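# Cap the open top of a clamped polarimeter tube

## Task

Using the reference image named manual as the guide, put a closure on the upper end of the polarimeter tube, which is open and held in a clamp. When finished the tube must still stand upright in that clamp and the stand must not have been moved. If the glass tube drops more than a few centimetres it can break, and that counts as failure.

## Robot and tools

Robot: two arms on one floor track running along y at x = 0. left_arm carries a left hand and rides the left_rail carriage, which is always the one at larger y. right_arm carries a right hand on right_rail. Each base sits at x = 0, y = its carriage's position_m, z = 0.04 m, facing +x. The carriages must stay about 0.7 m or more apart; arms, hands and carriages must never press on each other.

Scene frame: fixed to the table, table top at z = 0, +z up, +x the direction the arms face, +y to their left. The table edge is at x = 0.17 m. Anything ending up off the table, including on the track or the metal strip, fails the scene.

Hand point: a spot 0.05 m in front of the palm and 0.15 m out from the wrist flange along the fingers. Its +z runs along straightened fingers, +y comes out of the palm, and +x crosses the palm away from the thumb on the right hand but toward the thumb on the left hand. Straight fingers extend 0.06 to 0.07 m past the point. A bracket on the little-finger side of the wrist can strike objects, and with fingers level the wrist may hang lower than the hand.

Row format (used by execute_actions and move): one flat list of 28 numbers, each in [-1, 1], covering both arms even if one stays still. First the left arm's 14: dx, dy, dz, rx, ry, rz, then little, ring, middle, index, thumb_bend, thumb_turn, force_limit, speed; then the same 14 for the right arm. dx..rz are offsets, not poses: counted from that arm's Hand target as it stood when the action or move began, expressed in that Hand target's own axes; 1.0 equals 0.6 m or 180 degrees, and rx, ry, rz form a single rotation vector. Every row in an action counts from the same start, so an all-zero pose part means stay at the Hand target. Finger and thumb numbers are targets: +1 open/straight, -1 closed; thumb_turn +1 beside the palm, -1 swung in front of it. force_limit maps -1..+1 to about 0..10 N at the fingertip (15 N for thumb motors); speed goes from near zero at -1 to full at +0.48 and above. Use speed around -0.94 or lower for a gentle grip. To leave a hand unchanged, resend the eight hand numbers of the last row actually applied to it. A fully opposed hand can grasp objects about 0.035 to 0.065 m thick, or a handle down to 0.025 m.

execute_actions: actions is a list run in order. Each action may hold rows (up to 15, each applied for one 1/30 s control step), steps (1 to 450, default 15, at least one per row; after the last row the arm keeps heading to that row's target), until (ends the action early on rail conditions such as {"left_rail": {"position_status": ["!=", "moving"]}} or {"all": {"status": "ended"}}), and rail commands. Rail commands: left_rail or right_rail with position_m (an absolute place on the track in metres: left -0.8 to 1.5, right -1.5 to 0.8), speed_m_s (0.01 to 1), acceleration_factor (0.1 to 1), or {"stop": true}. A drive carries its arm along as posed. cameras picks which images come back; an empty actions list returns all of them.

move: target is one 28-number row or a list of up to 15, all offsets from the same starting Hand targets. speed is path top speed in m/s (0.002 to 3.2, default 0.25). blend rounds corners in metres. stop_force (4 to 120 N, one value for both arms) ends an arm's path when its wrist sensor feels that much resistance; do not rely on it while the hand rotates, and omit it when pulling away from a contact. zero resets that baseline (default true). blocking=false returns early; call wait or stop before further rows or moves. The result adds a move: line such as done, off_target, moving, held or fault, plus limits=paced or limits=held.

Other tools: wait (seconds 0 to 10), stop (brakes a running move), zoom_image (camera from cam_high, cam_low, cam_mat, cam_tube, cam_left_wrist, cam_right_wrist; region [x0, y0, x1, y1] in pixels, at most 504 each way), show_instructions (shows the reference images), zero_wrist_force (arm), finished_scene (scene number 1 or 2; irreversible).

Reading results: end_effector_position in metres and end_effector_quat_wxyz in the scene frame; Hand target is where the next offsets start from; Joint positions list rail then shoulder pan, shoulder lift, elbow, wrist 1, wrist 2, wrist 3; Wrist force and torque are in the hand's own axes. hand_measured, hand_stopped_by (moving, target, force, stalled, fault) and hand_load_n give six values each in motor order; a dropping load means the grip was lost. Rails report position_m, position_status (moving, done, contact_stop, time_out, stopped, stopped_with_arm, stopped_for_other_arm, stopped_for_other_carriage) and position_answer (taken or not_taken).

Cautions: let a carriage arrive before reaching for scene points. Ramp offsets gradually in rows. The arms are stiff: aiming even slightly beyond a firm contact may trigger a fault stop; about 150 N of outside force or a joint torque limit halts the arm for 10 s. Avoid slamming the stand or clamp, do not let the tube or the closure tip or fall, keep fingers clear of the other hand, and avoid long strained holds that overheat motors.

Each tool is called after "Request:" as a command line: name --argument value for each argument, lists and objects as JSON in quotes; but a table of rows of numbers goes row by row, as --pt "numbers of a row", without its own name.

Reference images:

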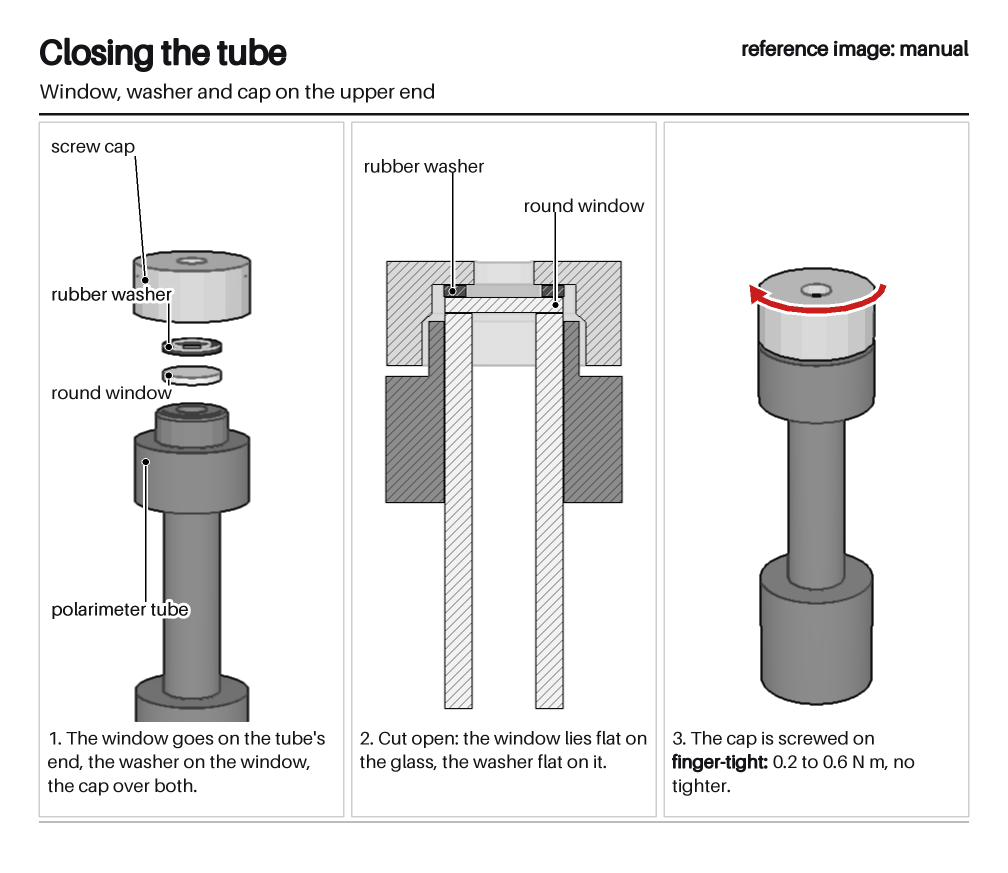

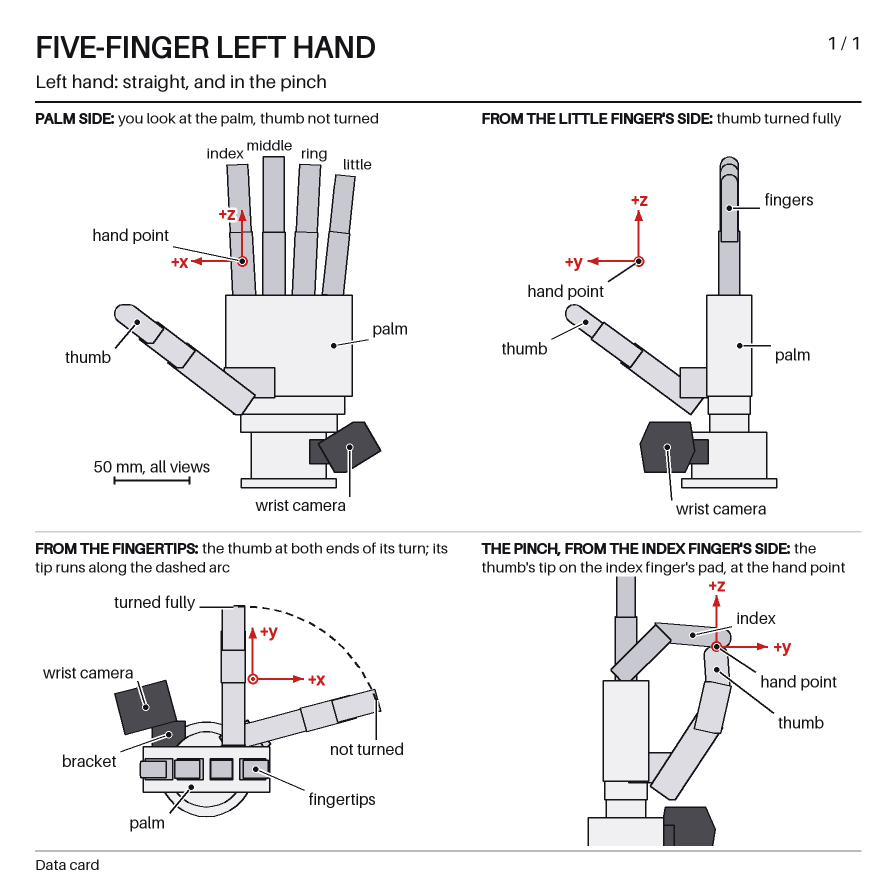

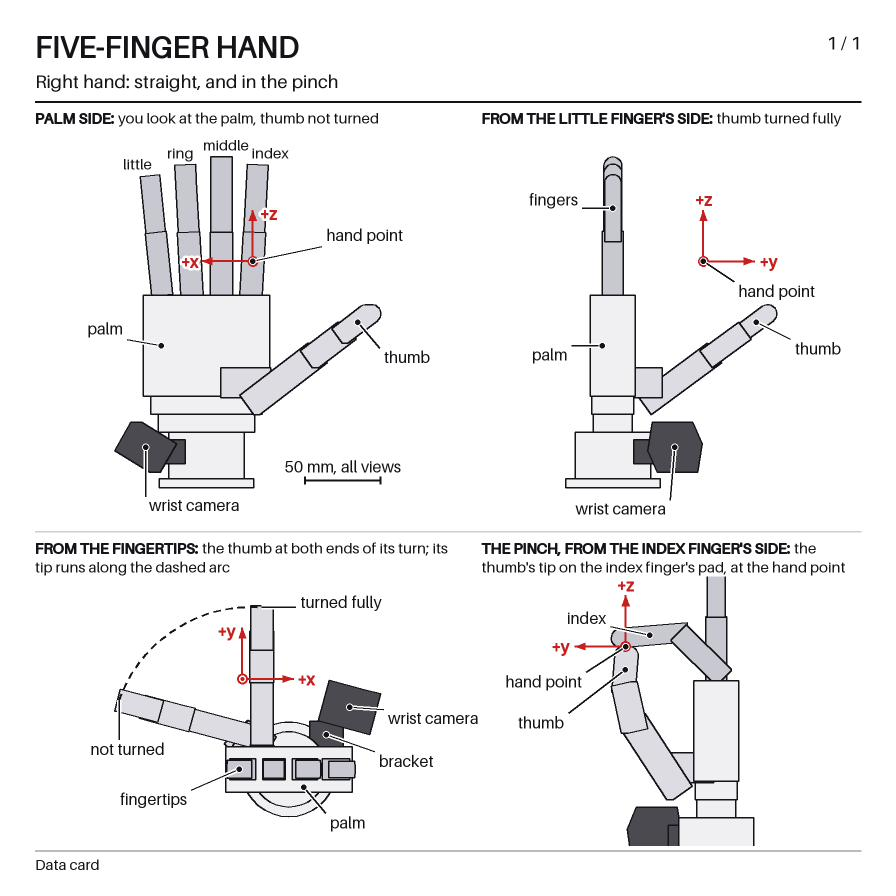

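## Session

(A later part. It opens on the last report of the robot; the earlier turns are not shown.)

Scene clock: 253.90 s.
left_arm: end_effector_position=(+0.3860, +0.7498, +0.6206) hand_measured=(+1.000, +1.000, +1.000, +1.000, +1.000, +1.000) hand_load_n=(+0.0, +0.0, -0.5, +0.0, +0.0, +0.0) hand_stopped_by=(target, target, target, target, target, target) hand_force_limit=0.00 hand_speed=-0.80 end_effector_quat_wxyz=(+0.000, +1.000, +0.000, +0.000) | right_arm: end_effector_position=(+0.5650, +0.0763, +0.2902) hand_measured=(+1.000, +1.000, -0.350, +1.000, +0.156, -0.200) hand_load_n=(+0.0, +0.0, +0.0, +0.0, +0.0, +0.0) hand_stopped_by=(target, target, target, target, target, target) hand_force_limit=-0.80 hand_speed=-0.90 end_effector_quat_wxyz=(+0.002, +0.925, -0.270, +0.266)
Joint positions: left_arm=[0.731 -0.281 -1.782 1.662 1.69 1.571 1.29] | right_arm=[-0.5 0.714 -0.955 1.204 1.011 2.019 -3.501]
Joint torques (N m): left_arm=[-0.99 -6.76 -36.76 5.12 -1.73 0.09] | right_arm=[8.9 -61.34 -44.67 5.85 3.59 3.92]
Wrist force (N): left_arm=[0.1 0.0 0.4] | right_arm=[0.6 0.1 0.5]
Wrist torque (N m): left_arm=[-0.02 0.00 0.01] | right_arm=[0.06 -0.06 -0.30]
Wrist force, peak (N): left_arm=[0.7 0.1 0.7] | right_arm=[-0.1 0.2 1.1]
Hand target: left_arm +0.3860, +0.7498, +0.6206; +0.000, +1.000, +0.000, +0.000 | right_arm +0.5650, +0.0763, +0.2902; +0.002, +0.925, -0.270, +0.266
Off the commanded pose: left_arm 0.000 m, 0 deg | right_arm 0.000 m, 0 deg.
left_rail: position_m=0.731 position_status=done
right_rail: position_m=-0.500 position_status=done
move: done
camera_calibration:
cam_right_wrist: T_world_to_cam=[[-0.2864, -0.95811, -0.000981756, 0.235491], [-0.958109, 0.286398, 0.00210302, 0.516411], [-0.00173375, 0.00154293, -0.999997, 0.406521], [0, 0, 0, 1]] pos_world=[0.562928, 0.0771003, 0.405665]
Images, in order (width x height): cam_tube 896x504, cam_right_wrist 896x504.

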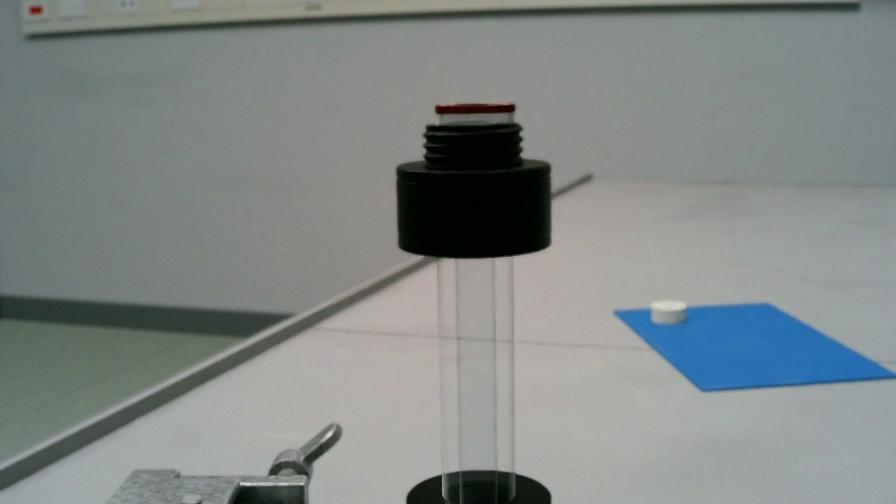

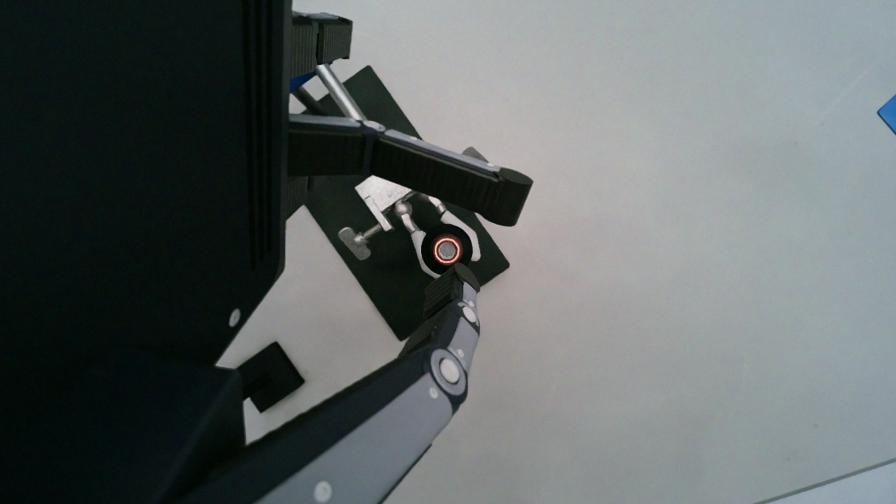

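Request:
move --pt "0 0 0 0 0 0 1 1 1 1 1 1 0 -0.8 0.0015 0.3158 -0.07 0.0155 -0.0478 0.3302 -1 -1 -0.5 -0.5 1 -0.2 -0.6 0" --pt "0 0 0 0 0 0 1 1 1 1 1 1 0 -0.8 -0.064 0.16 0.1508 0.0155 -0.0478 0.3302 -1 -1 -0.5 -0.5 1 -1 -0.6 0" --speed 0.3 --cameras '["cam_right_wrist", "cam_tube"]'

Request:
zoom_image --camera "cam_tube" --region '[560, 90, 896, 310]'

Scene clock: 264.77 s.
left_arm: end_effector_position=(+0.3860, +0.7498, +0.6206) hand_measured=(+1.000, +1.000, +1.000, +1.000, +1.000, +1.000) hand_load_n=(+0.0, +0.0, +0.0, +0.0, -0.5, +0.0) hand_stopped_by=(target, target, target, target, target, target) hand_force_limit=0.00 hand_speed=-0.80 end_effector_quat_wxyz=(+0.000, +1.000, +0.000, +0.000) | right_arm: end_effector_position=(+0.5341, +0.0002, +0.1801) hand_measured=(-1.000, -1.000, -0.500, -0.500, +1.000, -1.000) hand_load_n=(+0.0, +0.0, +0.0, +0.0, -0.5, +0.0) hand_stopped_by=(target, target, target, target, target, target) hand_force_limit=-0.60 hand_speed=0.00 end_effector_quat_wxyz=(-0.171, +0.686, -0.686, +0.171)
Joint positions: left_arm=[0.731 -0.281 -1.782 1.662 1.69 1.571 1.29] | right_arm=[-0.5 0.526 -1.152 1.677 0.615 1.809 -2.668]
Joint torques (N m): left_arm=[1.71 -7.44 -36.08 4.93 -1.36 0.17] | right_arm=[4.72 -44.23 -39.14 0.03 2.53 3.67]
Wrist force (N): left_arm=[0.4 0.2 0.2] | right_arm=[0.2 -0.2 0.1]
Wrist torque (N m): left_arm=[0.02 -0.05 0.02] | right_arm=[0.09 -0.03 -0.21]
Wrist force, peak (N): left_arm=[0.8 0.3 0.3] | right_arm=[1.0 0.0 -1.7]
Hand target: left_arm +0.3860, +0.7498, +0.6206; +0.000, +1.000, +0.000, +0.000 | right_arm +0.5341, +0.0002, +0.1801; -0.171, +0.686, -0.686, +0.171
Off the commanded pose: left_arm 0.000 m, 0 deg | right_arm 0.000 m, 0 deg.
left_rail: position_m=0.731 position_status=done
right_rail: position_m=-0.500 position_status=done
move: done
camera_calibration:
cam_right_wrist: T_world_to_cam=[[-0.848564, -0.273999, -0.452618, 0.535082], [-0.449694, 0.82423, 0.344123, 0.175513], [0.278772, 0.49555, -0.822628, 0.114617], [0, 0, 0, 1]] pos_world=[0.501026, -0.054849, 0.276077]
Images, in order (width x height): cam_tube 896x504, cam_right_wrist 896x504.

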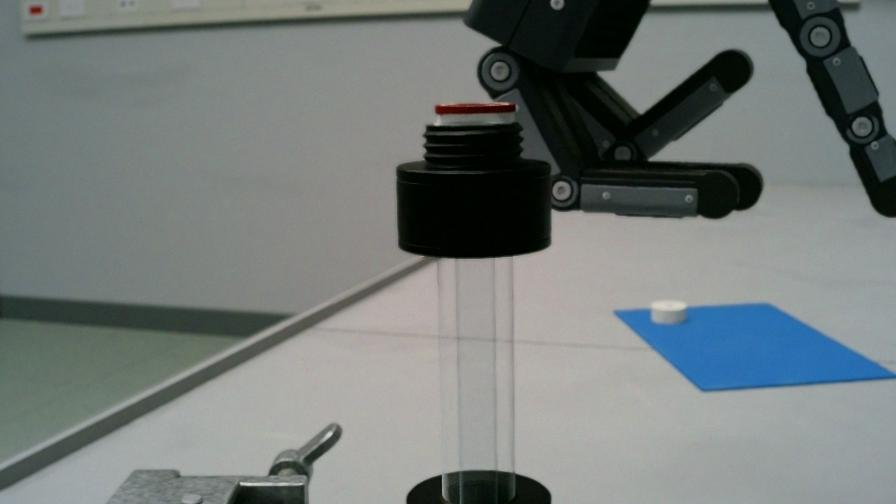

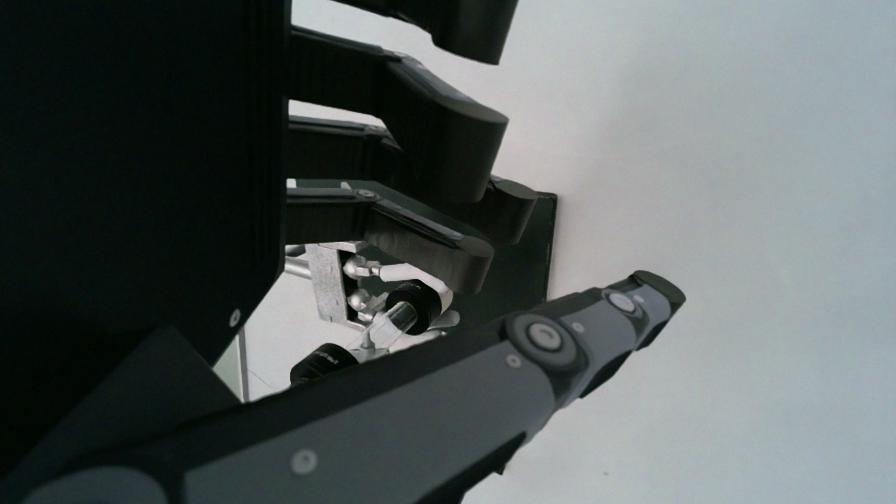

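Scaled by 1.500.

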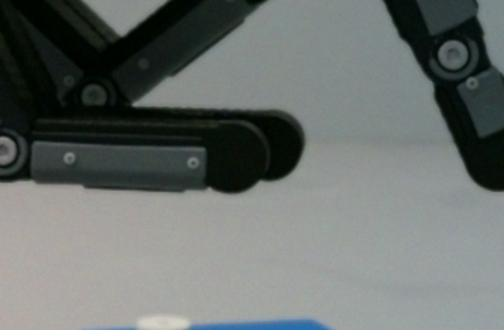

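Request:
move --pt "0 0 0 0 0 0 1 1 1 1 1 1 0 -0.8 0.1667 0.0187 -0.0855 0 0 0 -1 -1 -0.5 -0.5 1 -1 -0.6 0" --pt "0 0 0 0 0 0 1 1 1 1 1 1 0 -0.8 0.75 -0.0028 -0.0552 0.0944 0 0 1 1 -0.25 -0.25 1 -1 -0.6 0" --speed 0.4 --blend '[0.03, 0]'

Request:
execute_actions --actions '[]'

Scene clock: 270.80 s.
left_arm: end_effector_position=(+0.3860, +0.7498, +0.6206) hand_measured=(+1.000, +1.000, +1.000, +1.000, +1.000, +1.000) hand_load_n=(+0.0, +0.0, +0.0, +0.0, +0.0, +0.0) hand_stopped_by=(target, target, target, target, target, target) hand_force_limit=0.00 hand_speed=-0.80 end_effector_quat_wxyz=(+0.000, +1.000, +0.000, +0.000) | right_arm: end_effector_position=(+0.5200, -0.4498, +0.2103) hand_measured=(+1.000, +1.000, -0.250, -0.250, +1.000, -1.000) hand_load_n=(+0.0, +0.0, +0.0, +0.0, +0.0, +0.0) hand_stopped_by=(target, target, target, target, target, target) hand_force_limit=-0.60 hand_speed=0.00 end_effector_quat_wxyz=(-0.271, +0.653, -0.653, +0.271)
Joint positions: left_arm=[0.731 -0.281 -1.782 1.662 1.69 1.571 1.29] | right_arm=[-0.5 -0.432 -1.672 2.241 0.264 1.27 -3.457]
Joint torques (N m): left_arm=[-0.52 -7.62 -36.16 4.66 -1.3 -0.07] | right_arm=[-14.17 -12.43 -27.46 2.79 -2.46 -3.25]
Wrist force (N): left_arm=[0.7 0.0 0.4] | right_arm=[-0.1 -0.1 0.5]
Wrist torque (N m): left_arm=[-0.01 -0.09 0.04] | right_arm=[0.16 0.05 -0.01]
Wrist force, peak (N): left_arm=[0.8 0.0 0.5] | right_arm=[1.7 0.4 0.5]
Hand target: left_arm +0.3860, +0.7498, +0.6206; +0.000, +1.000, +0.000, +0.000 | right_arm +0.5200, -0.4498, +0.2103; -0.271, +0.653, -0.653, +0.271
Off the commanded pose: left_arm 0.000 m, 0 deg | right_arm 0.000 m, 0 deg.
left_rail: position_m=0.731 position_status=done
right_rail: position_m=-0.500 position_status=done
move: done

Scene clock: 270.80 s.
left_arm: end_effector_position=(+0.3860, +0.7498, +0.6206) hand_measured=(+1.000, +1.000, +1.000, +1.000, +1.000, +1.000) hand_load_n=(+0.0, +0.0, +0.0, +0.0, +0.0, +0.0) hand_stopped_by=(target, target, target, target, target, target) hand_force_limit=0.00 hand_speed=-0.80 end_effector_quat_wxyz=(+0.000, +1.000, +0.000, +0.000) | right_arm: end_effector_position=(+0.5200, -0.4498, +0.2103) hand_measured=(+1.000, +1.000, -0.250, -0.250, +1.000, -1.000) hand_load_n=(+0.0, +0.0, +0.0, +0.0, +0.0, +0.0) hand_stopped_by=(target, target, target, target, target, target) hand_force_limit=-0.60 hand_speed=0.00 end_effector_quat_wxyz=(-0.271, +0.653, -0.653, +0.271)
Joint positions: left_arm=[0.731 -0.281 -1.782 1.662 1.69 1.571 1.29] | right_arm=[-0.5 -0.432 -1.672 2.241 0.264 1.27 -3.457]
Joint velocities: within noise
Joint torques (N m): left_arm=[-0.52 -7.62 -36.16 4.66 -1.3 -0.07] | right_arm=[-14.17 -12.43 -27.46 2.79 -2.46 -3.25]
Wrist force (N): left_arm=[0.7 0.0 0.4] | right_arm=[-0.1 -0.1 0.5]
Wrist torque (N m): left_arm=[-0.01 -0.09 0.04] | right_arm=[0.16 0.05 -0.01]
Wrist force, peak (N): left_arm=[0.7 0.0 0.4] | right_arm=[-0.1 -0.1 0.5]
Hand target: left_arm +0.3860, +0.7498, +0.6206; +0.000, +1.000, +0.000, +0.000 | right_arm +0.5200, -0.4498, +0.2103; -0.271, +0.653, -0.653, +0.271
Off the commanded pose: left_arm 0.000 m, 0 deg | right_arm 0.000 m, 0 deg.
left_rail: position_m=0.731 position_status=done
right_rail: position_m=-0.500 position_status=done
camera_calibration:
cam_right_wrist: T_world_to_cam=[[-0.679265, -0.274039, -0.68081, 0.373385], [-0.530662, 0.824204, 0.1977, 0.602613], [0.506949, 0.495571, -0.705275, 0.222965], [0, 0, 0, 1]] pos_world=[0.460379, -0.504849, 0.292319]

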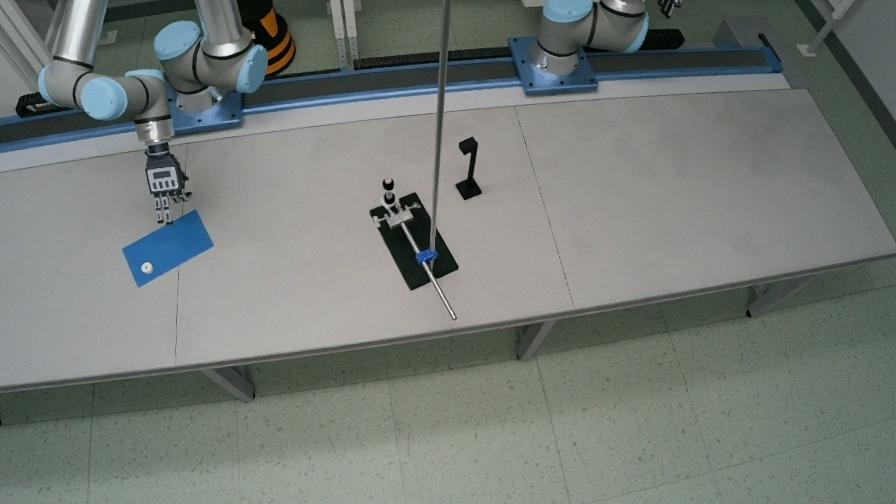

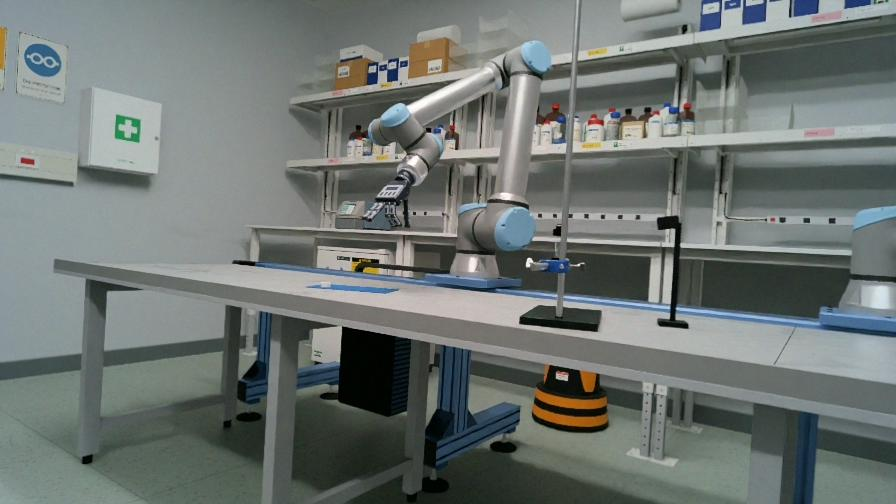

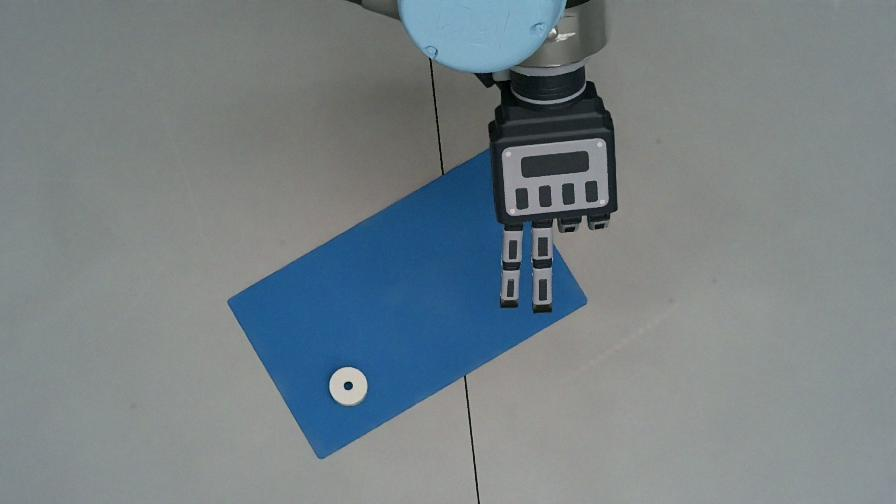

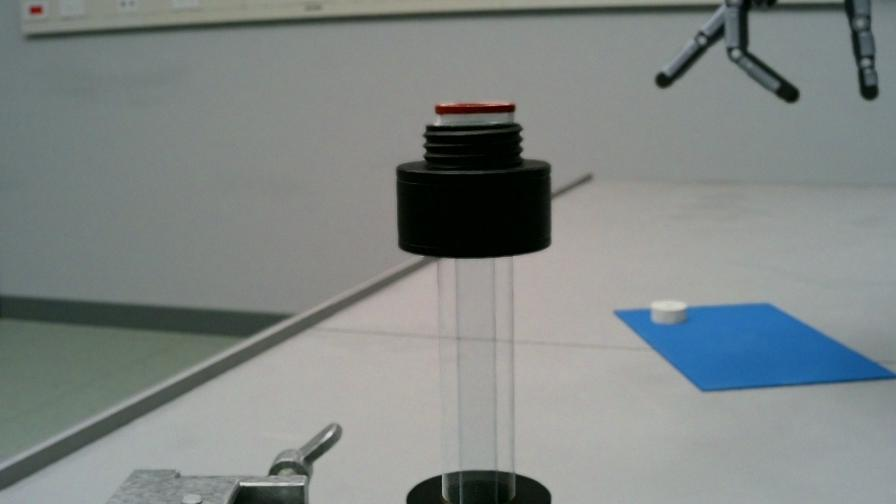

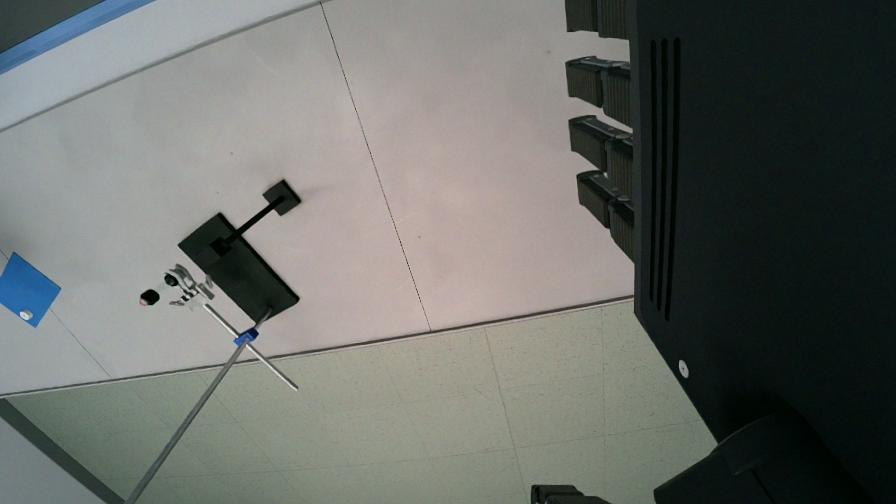

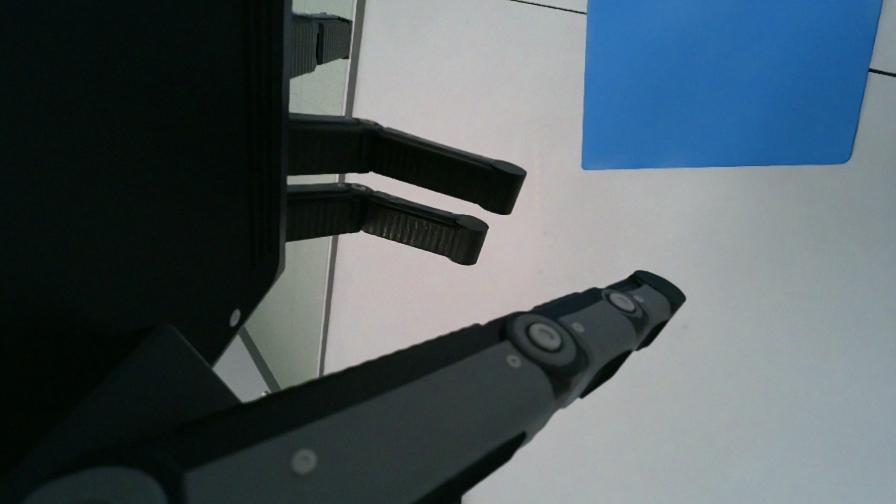

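Request:
move --target '[0,0,0,0,0,0,1,1,1,1,1,1,0,-0.8,0.312,-0.005,0.265,0,0,0,1,1,-0.25,-0.25,1,-1,-0.6,0]' --speed 0.3 --cameras '["cam_right_wrist", "cam_mat"]'

Request:
zoom_image --camera "cam_right_wrist" --region '[430, 130, 730, 350]'

Scene clock: 272.73 s.
left_arm: end_effector_position=(+0.3860, +0.7498, +0.6206) hand_measured=(+1.000, +1.000, +1.000, +1.000, +1.000, +1.000) hand_load_n=(+0.0, +0.0, +0.0, +0.0, +0.0, +0.0) hand_stopped_by=(target, target, target, target, target, target) hand_force_limit=0.00 hand_speed=-0.80 end_effector_quat_wxyz=(+0.000, +1.000, +0.000, +0.000) | right_arm: end_effector_position=(+0.6345, -0.6369, +0.1001) hand_measured=(+1.000, +1.000, -0.250, -0.250, +1.000, -1.000) hand_load_n=(+0.0, +0.0, +0.0, +0.0, +0.0, +0.0) hand_stopped_by=(target, target, target, target, target, target) hand_force_limit=-0.60 hand_speed=0.00 end_effector_quat_wxyz=(-0.271, +0.653, -0.653, +0.271)
Joint positions: left_arm=[0.731 -0.281 -1.782 1.662 1.69 1.571 1.29] | right_arm=[-0.5 -0.675 -1.282 2.063 0.126 1.113 -3.657]
Joint torques (N m): left_arm=[0.96 -7.89 -36.6 4.58 -1.46 -0.08] | right_arm=[-12.46 -34.08 -34.8 -0.7 -3.35 -3.37]
Wrist force (N): left_arm=[0.4 -0.2 0.0] | right_arm=[0.0 0.3 0.6]
Wrist torque (N m): left_arm=[-0.03 -0.06 0.03] | right_arm=[0.19 0.07 -0.02]
Wrist force, peak (N): left_arm=[0.8 0.1 0.3] | right_arm=[0.9 0.0 1.7]
Hand target: left_arm +0.3860, +0.7498, +0.6206; +0.000, +1.000, +0.000, +0.000 | right_arm +0.6346, -0.6370, +0.1000; -0.271, +0.653, -0.653, +0.271
Off the commanded pose: left_arm 0.000 m, 0 deg | right_arm 0.000 m, 0 deg.
left_rail: position_m=0.731 position_status=done
right_rail: position_m=-0.500 position_status=done
move: done
camera_calibration:
cam_right_wrist: T_world_to_cam=[[-0.679195, -0.274061, -0.680871, 0.324886], [-0.53068, 0.824213, 0.197616, 0.839381], [0.507023, 0.495544, -0.70524, 0.179923], [0, 0, 0, 1]] pos_world=[0.574879, -0.691949, 0.182219]
Images, in order (width x height): cam_mat 896x504, cam_right_wrist 896x504.

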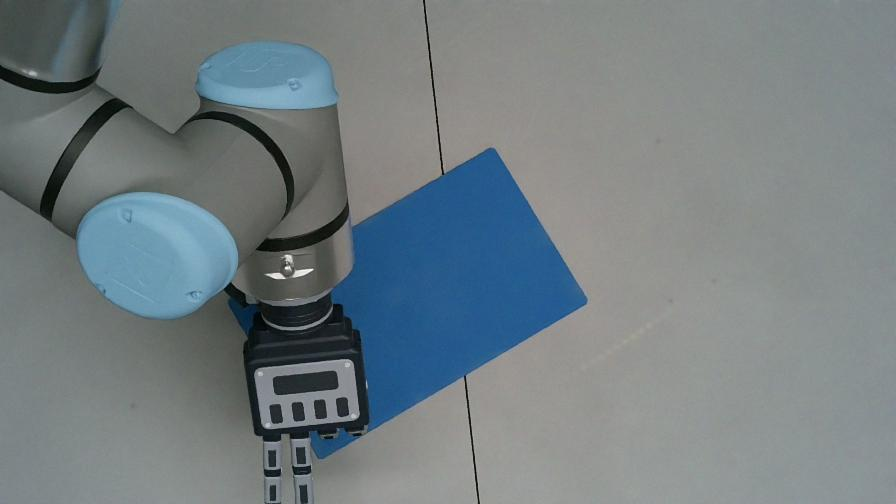

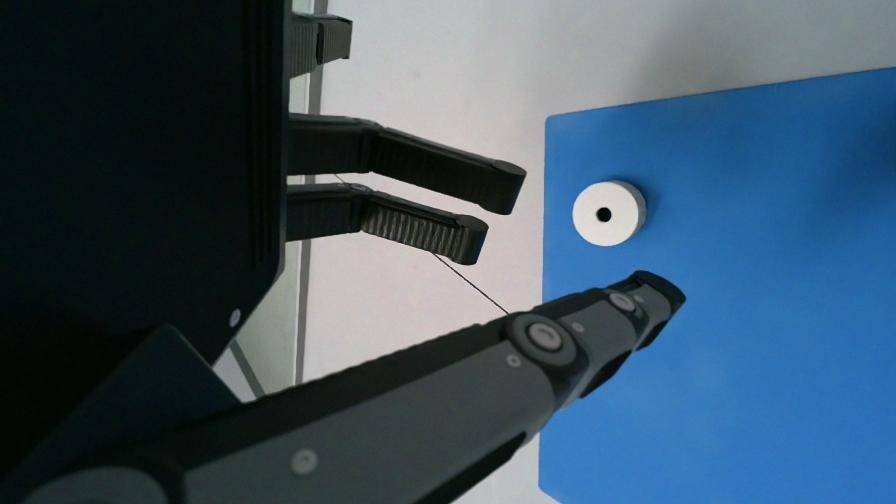

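Scaled by 1.680.

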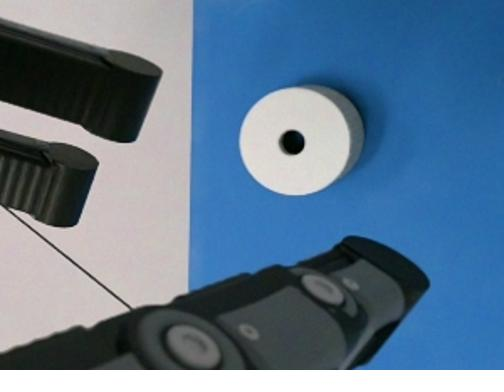

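Request:
move --target '[0,0,0,0,0,0,1,1,1,1,1,1,0,-0.8,-0.0037,0.0435,0.0508,0.0278,0,0,1,1,-0.18,-0.22,1,-1,-0.6,0]' --speed 0.15 --cameras '["cam_right_wrist"]'

Request:
zoom_image --camera "cam_right_wrist" --region '[430, 130, 730, 350]'

Scene clock: 275.20 s.
left_arm: end_effector_position=(+0.3860, +0.7498, +0.6206) hand_measured=(+1.000, +1.000, +1.000, +1.000, +1.000, +1.000) hand_load_n=(+0.0, +0.0, +0.0, +0.0, +0.0, +0.0) hand_stopped_by=(target, target, target, target, target, target) hand_force_limit=0.00 hand_speed=-0.80 end_effector_quat_wxyz=(+0.000, +1.000, +0.000, +0.000) | right_arm: end_effector_position=(+0.6377, -0.6348, +0.0601) hand_measured=(+1.000, +1.000, -0.180, -0.220, +1.000, -1.000) hand_load_n=(+0.0, +0.0, +0.0, +0.0, +0.0, +0.0) hand_stopped_by=(target, target, target, target, target, target) hand_force_limit=-0.60 hand_speed=0.00 end_effector_quat_wxyz=(-0.299, +0.641, -0.641, +0.299)
Joint positions: left_arm=[0.731 -0.281 -1.782 1.662 1.69 1.571 1.29] | right_arm=[-0.5 -0.693 -1.246 2.132 -0.057 1.059 -3.632]
Joint torques (N m): left_arm=[0.18 -5.87 -35.97 4.75 -1.4 -0.1] | right_arm=[-11.87 -28.29 -18 -1.01 -3.2 3.4]
Wrist force (N): left_arm=[0.6 0.0 0.6] | right_arm=[0.0 0.3 0.7]
Wrist torque (N m): left_arm=[-0.02 -0.08 0.04] | right_arm=[0.21 0.05 -0.25]
Wrist force, peak (N): left_arm=[0.6 0.0 0.6] | right_arm=[-0.4 0.3 0.9]
Hand target: left_arm +0.3860, +0.7498, +0.6206; +0.000, +1.000, +0.000, +0.000 | right_arm +0.6377, -0.6348, +0.0600; -0.299, +0.641, -0.641, +0.299
Off the commanded pose: left_arm 0.000 m, 0 deg | right_arm 0.000 m, 0 deg.
left_rail: position_m=0.731 position_status=done
right_rail: position_m=-0.500 position_status=done
move: done
camera_calibration:
cam_right_wrist: T_world_to_cam=[[-0.617295, -0.274092, -0.737442, 0.264299], [-0.545969, 0.82414, 0.150702, 0.859774], [0.566449, 0.495648, -0.658383, 0.108378], [0, 0, 0, 1]] pos_world=[0.571169, -0.689849, 0.13669]
Images, in order (width x height): cam_right_wrist 896x504.

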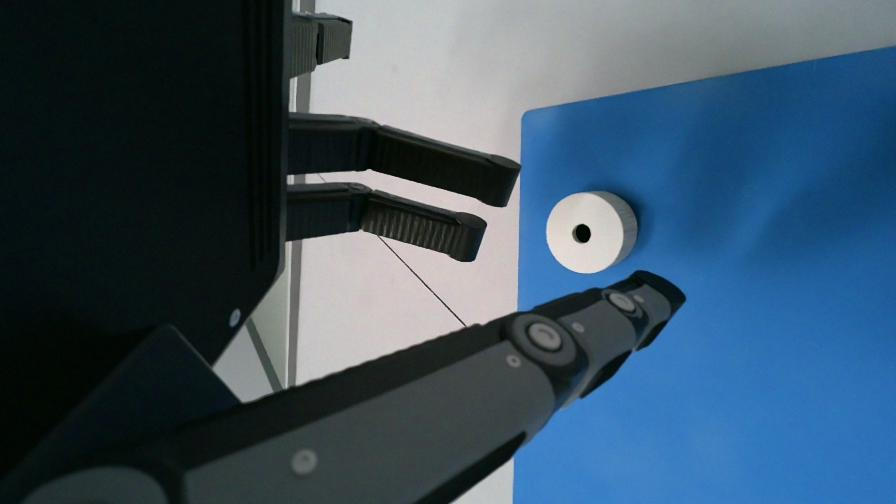

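Scaled by 1.680.

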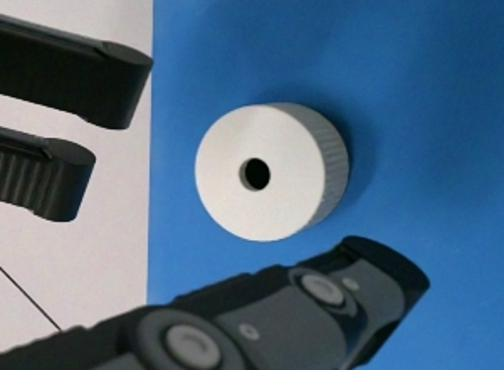

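Request:
execute_actions --actions '[]' --cameras '["cam_right_wrist","cam_mat"]'

Scene clock: 277.17 s.
left_arm: end_effector_position=(+0.3860, +0.7498, +0.6206) hand_measured=(+1.000, +1.000, +1.000, +1.000, +1.000, +1.000) hand_load_n=(+0.0, +0.0, +0.0, +0.0, +0.0, +0.0) hand_stopped_by=(target, target, target, target, target, target) hand_force_limit=0.00 hand_speed=-0.80 end_effector_quat_wxyz=(+0.000, +1.000, +0.000, +0.000) | right_arm: end_effector_position=(+0.6377, -0.6348, +0.0600) hand_measured=(+1.000, +1.000, -0.180, -0.220, +1.000, -1.000) hand_load_n=(+0.0, +0.0, +0.0, +0.0, +0.0, +0.0) hand_stopped_by=(target, target, target, target, target, target) hand_force_limit=-0.60 hand_speed=0.00 end_effector_quat_wxyz=(-0.299, +0.641, -0.641, +0.299)
Joint positions: left_arm=[0.731 -0.281 -1.782 1.662 1.69 1.571 1.29] | right_arm=[-0.5 -0.693 -1.246 2.132 -0.057 1.059 -3.632]
Joint velocities: within noise
Joint torques (N m): left_arm=[0.37 -5.58 -36.94 4.81 -1.47 0.23] | right_arm=[-13.9 -31.47 -17.27 -1.1 -3.43 3.7]
Wrist force (N): left_arm=[0.7 -0.1 0.4] | right_arm=[-0.1 0.3 0.7]
Wrist torque (N m): left_arm=[-0.03 -0.08 0.04] | right_arm=[0.20 0.06 -0.26]
Wrist force, peak (N): left_arm=[1.0 -0.1 0.2] | right_arm=[-0.4 0.1 0.8]
Hand target: left_arm +0.3860, +0.7498, +0.6206; +0.000, +1.000, +0.000, +0.000 | right_arm +0.6377, -0.6348, +0.0600; -0.299, +0.641, -0.641, +0.299
Off the commanded pose: left_arm 0.000 m, 0 deg | right_arm 0.000 m, 0 deg.
left_rail: position_m=0.731 position_status=done
right_rail: position_m=-0.500 position_status=done
camera_calibration:
cam_right_wrist: T_world_to_cam=[[-0.617233, -0.274003, -0.737527, 0.264263], [-0.54593, 0.824167, 0.150696, 0.859786], [0.566554, 0.495653, -0.658289, 0.108243], [0, 0, 0, 1]] pos_world=[0.571169, -0.689849, 0.13659]
Images, in order (width x height): cam_mat 896x504, cam_right_wrist 896x504.

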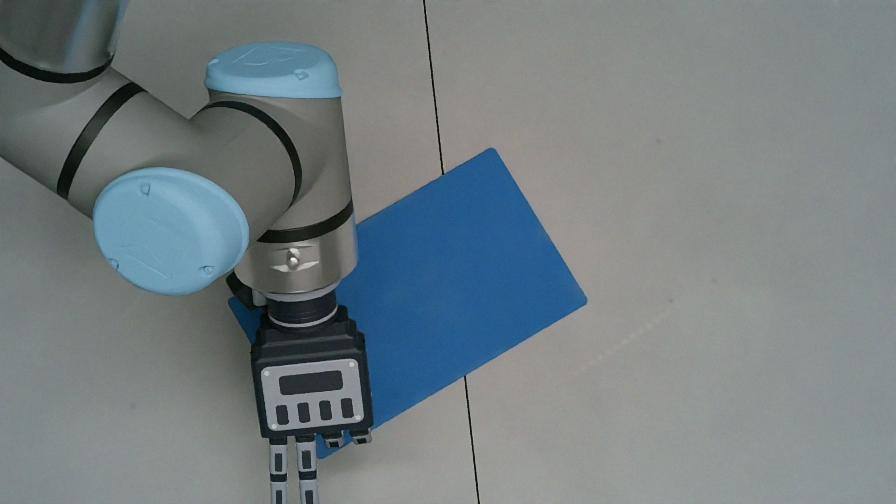

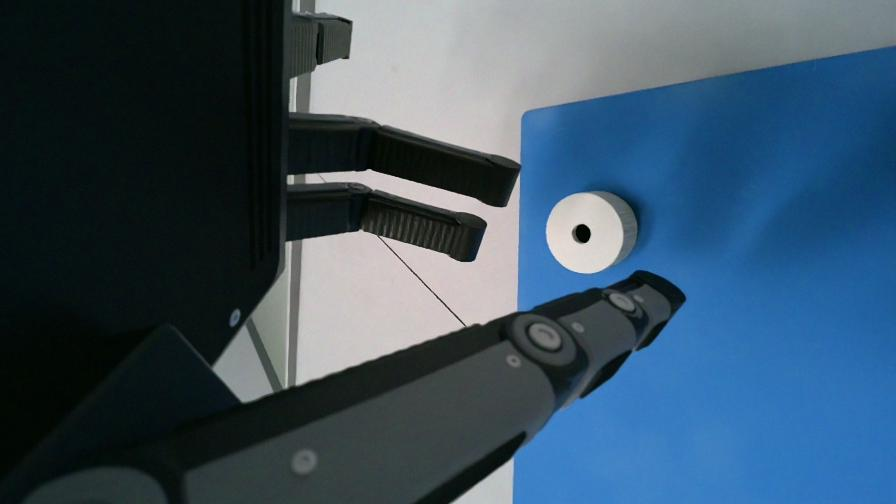

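Request:
move --target '[0,0,0,0,0,0,1,1,1,1,1,1,0,-0.8, 0,0.0306,0.0257,0,0,0,1,1,-0.18,-0.22,1,-1,-0.6,0]' --speed 0.03 --cameras '["cam_right_wrist"]'

Request:
zoom_image --camera "cam_right_wrist" --region '[380, 120, 740, 400]'

Scene clock: 278.83 s.
left_arm: end_effector_position=(+0.3860, +0.7498, +0.6206) hand_measured=(+1.000, +1.000, +1.000, +1.000, +1.000, +1.000) hand_load_n=(+0.0, +0.0, +0.0, -0.5, +0.0, +0.0) hand_stopped_by=(target, target, target, target, target, target) hand_force_limit=0.00 hand_speed=-0.80 end_effector_quat_wxyz=(+0.000, +1.000, +0.000, +0.000) | right_arm: end_effector_position=(+0.6378, -0.6348, +0.0362) hand_measured=(+1.000, +1.000, -0.180, -0.220, +1.000, -1.000) hand_load_n=(-0.5, +0.0, +0.0, -0.5, +0.0, +0.0) hand_stopped_by=(target, target, target, target, target, target) hand_force_limit=-0.60 hand_speed=0.00 end_effector_quat_wxyz=(-0.299, +0.641, -0.641, +0.299)
Joint positions: left_arm=[0.731 -0.281 -1.782 1.662 1.69 1.571 1.29] | right_arm=[-0.5 -0.693 -1.21 2.142 -0.104 1.059 -3.632]
Joint torques (N m): left_arm=[1.06 -7.51 -36.72 4.71 -1.53 -0.01] | right_arm=[-4.27 -33.4 -16.76 -0.67 -2.96 0.65]
Wrist force (N): left_arm=[0.4 -0.1 0.0] | right_arm=[-0.4 0.0 0.8]
Wrist torque (N m): left_arm=[-0.01 -0.06 0.03] | right_arm=[0.17 0.08 -0.27]
Wrist force, peak (N): left_arm=[0.6 -0.1 0.6] | right_arm=[-0.7 0.3 0.3]
Hand target: left_arm +0.3860, +0.7498, +0.6206; +0.000, +1.000, +0.000, +0.000 | right_arm +0.6378, -0.6348, +0.0361; -0.299, +0.641, -0.641, +0.299
Off the commanded pose: left_arm 0.000 m, 0 deg | right_arm 0.000 m, 0 deg.
left_rail: position_m=0.731 position_status=done
right_rail: position_m=-0.500 position_status=done
move: done
camera_calibration:
cam_right_wrist: T_world_to_cam=[[-0.617208, -0.274076, -0.737521, 0.246644], [-0.545928, 0.824188, 0.150587, 0.863398], [0.566584, 0.495577, -0.658321, 0.0925102], [0, 0, 0, 1]] pos_world=[0.571169, -0.689849, 0.11279]
Images, in order (width x height): cam_right_wrist 896x504.

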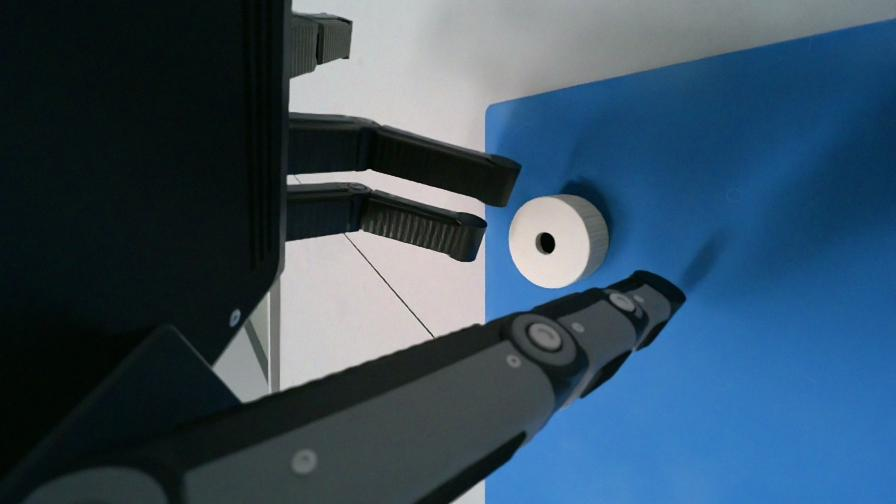

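Scaled by 1.400.

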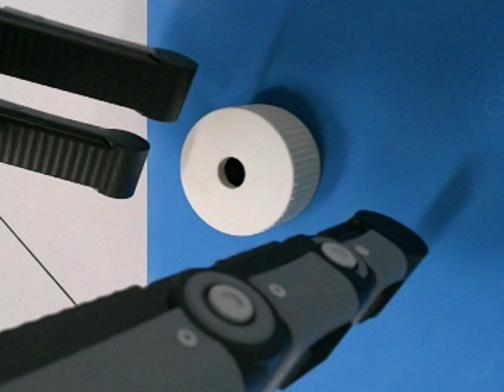

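Request:
move --target '[0,0,0,0,0,0,1,1,1,1,1,1,0,-0.8, 0,0.0209,0.0176,0,0,0,1,1,-0.18,-0.22,1,-1,-0.6,0]' --speed 0.012 --stop_force 4 --cameras '["cam_right_wrist"]'

Request:
zoom_image --camera "cam_right_wrist" --region '[380, 120, 740, 400]'

Scene clock: 282.03 s.
left_arm: end_effector_position=(+0.3860, +0.7498, +0.6206) hand_measured=(+1.000, +1.000, +1.000, +1.000, +1.000, +1.000) hand_load_n=(+0.0, +0.0, +0.0, +0.0, +0.0, +0.0) hand_stopped_by=(target, target, target, target, target, target) hand_force_limit=0.00 hand_speed=-0.80 end_effector_quat_wxyz=(+0.000, +1.000, +0.000, +0.000) | right_arm: end_effector_position=(+0.6378, -0.6348, +0.0204) hand_measured=(+1.000, +1.000, -0.180, -0.220, +1.000, -1.000) hand_load_n=(+0.0, +0.0, -1.0, +0.0, +0.0, +0.0) hand_stopped_by=(target, target, target, target, target, target) hand_force_limit=-0.60 hand_speed=0.00 end_effector_quat_wxyz=(-0.299, +0.641, -0.641, +0.299)
Joint positions: left_arm=[0.731 -0.281 -1.782 1.662 1.69 1.571 1.29] | right_arm=[-0.5 -0.693 -1.185 2.148 -0.134 1.059 -3.632]
Joint torques (N m): left_arm=[0.87 -6.47 -36.32 4.38 -1.73 -0.18] | right_arm=[0.37 -68.66 -26.65 5.18 0.43 2.6]
Wrist force (N): left_arm=[0.6 0.0 0.4] | right_arm=[-0.2 -3.6 -1.2]
Wrist torque (N m): left_arm=[-0.02 -0.08 0.03] | right_arm=[0.27 0.04 -0.30]
Wrist force, peak (N): left_arm=[0.8 0.0 0.2] | right_arm=[-0.7 -6.7 -2.8]
Hand target: left_arm +0.3860, +0.7498, +0.6206; +0.000, +1.000, +0.000, +0.000 | right_arm +0.6378, -0.6348, +0.0204; -0.299, +0.641, -0.641, +0.299 (not the last commanded pose)
Off the commanded pose: left_arm 0.000 m, 0 deg | right_arm 0.001 m, 0 deg.
left_rail: position_m=0.731 position_status=done
right_rail: position_m=-0.500 position_status=done
move: contact (right_arm)
camera_calibration:
cam_right_wrist: T_world_to_cam=[[-0.617233, -0.274003, -0.737527, 0.235118], [-0.54593, 0.824167, 0.150696, 0.865808], [0.566554, 0.495653, -0.658289, 0.0821179], [0, 0, 0, 1]] pos_world=[0.571269, -0.689849, 0.0969898]
Images, in order (width x height): cam_right_wrist 896x504.

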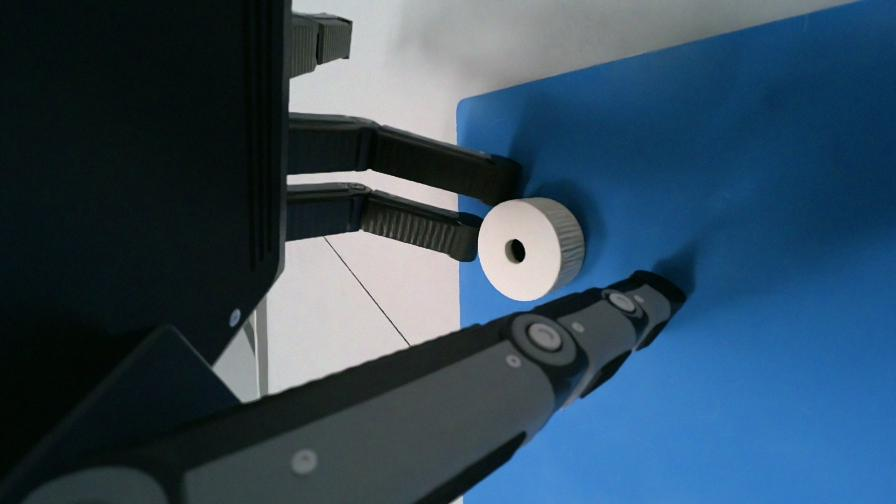

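Scaled by 1.400.

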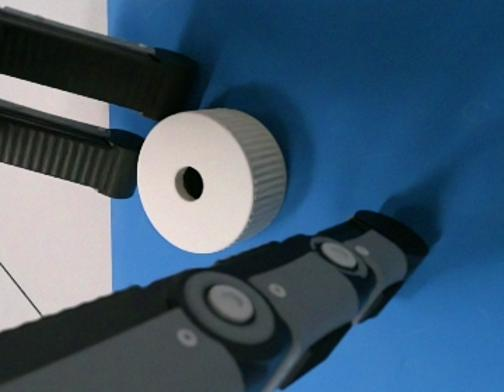

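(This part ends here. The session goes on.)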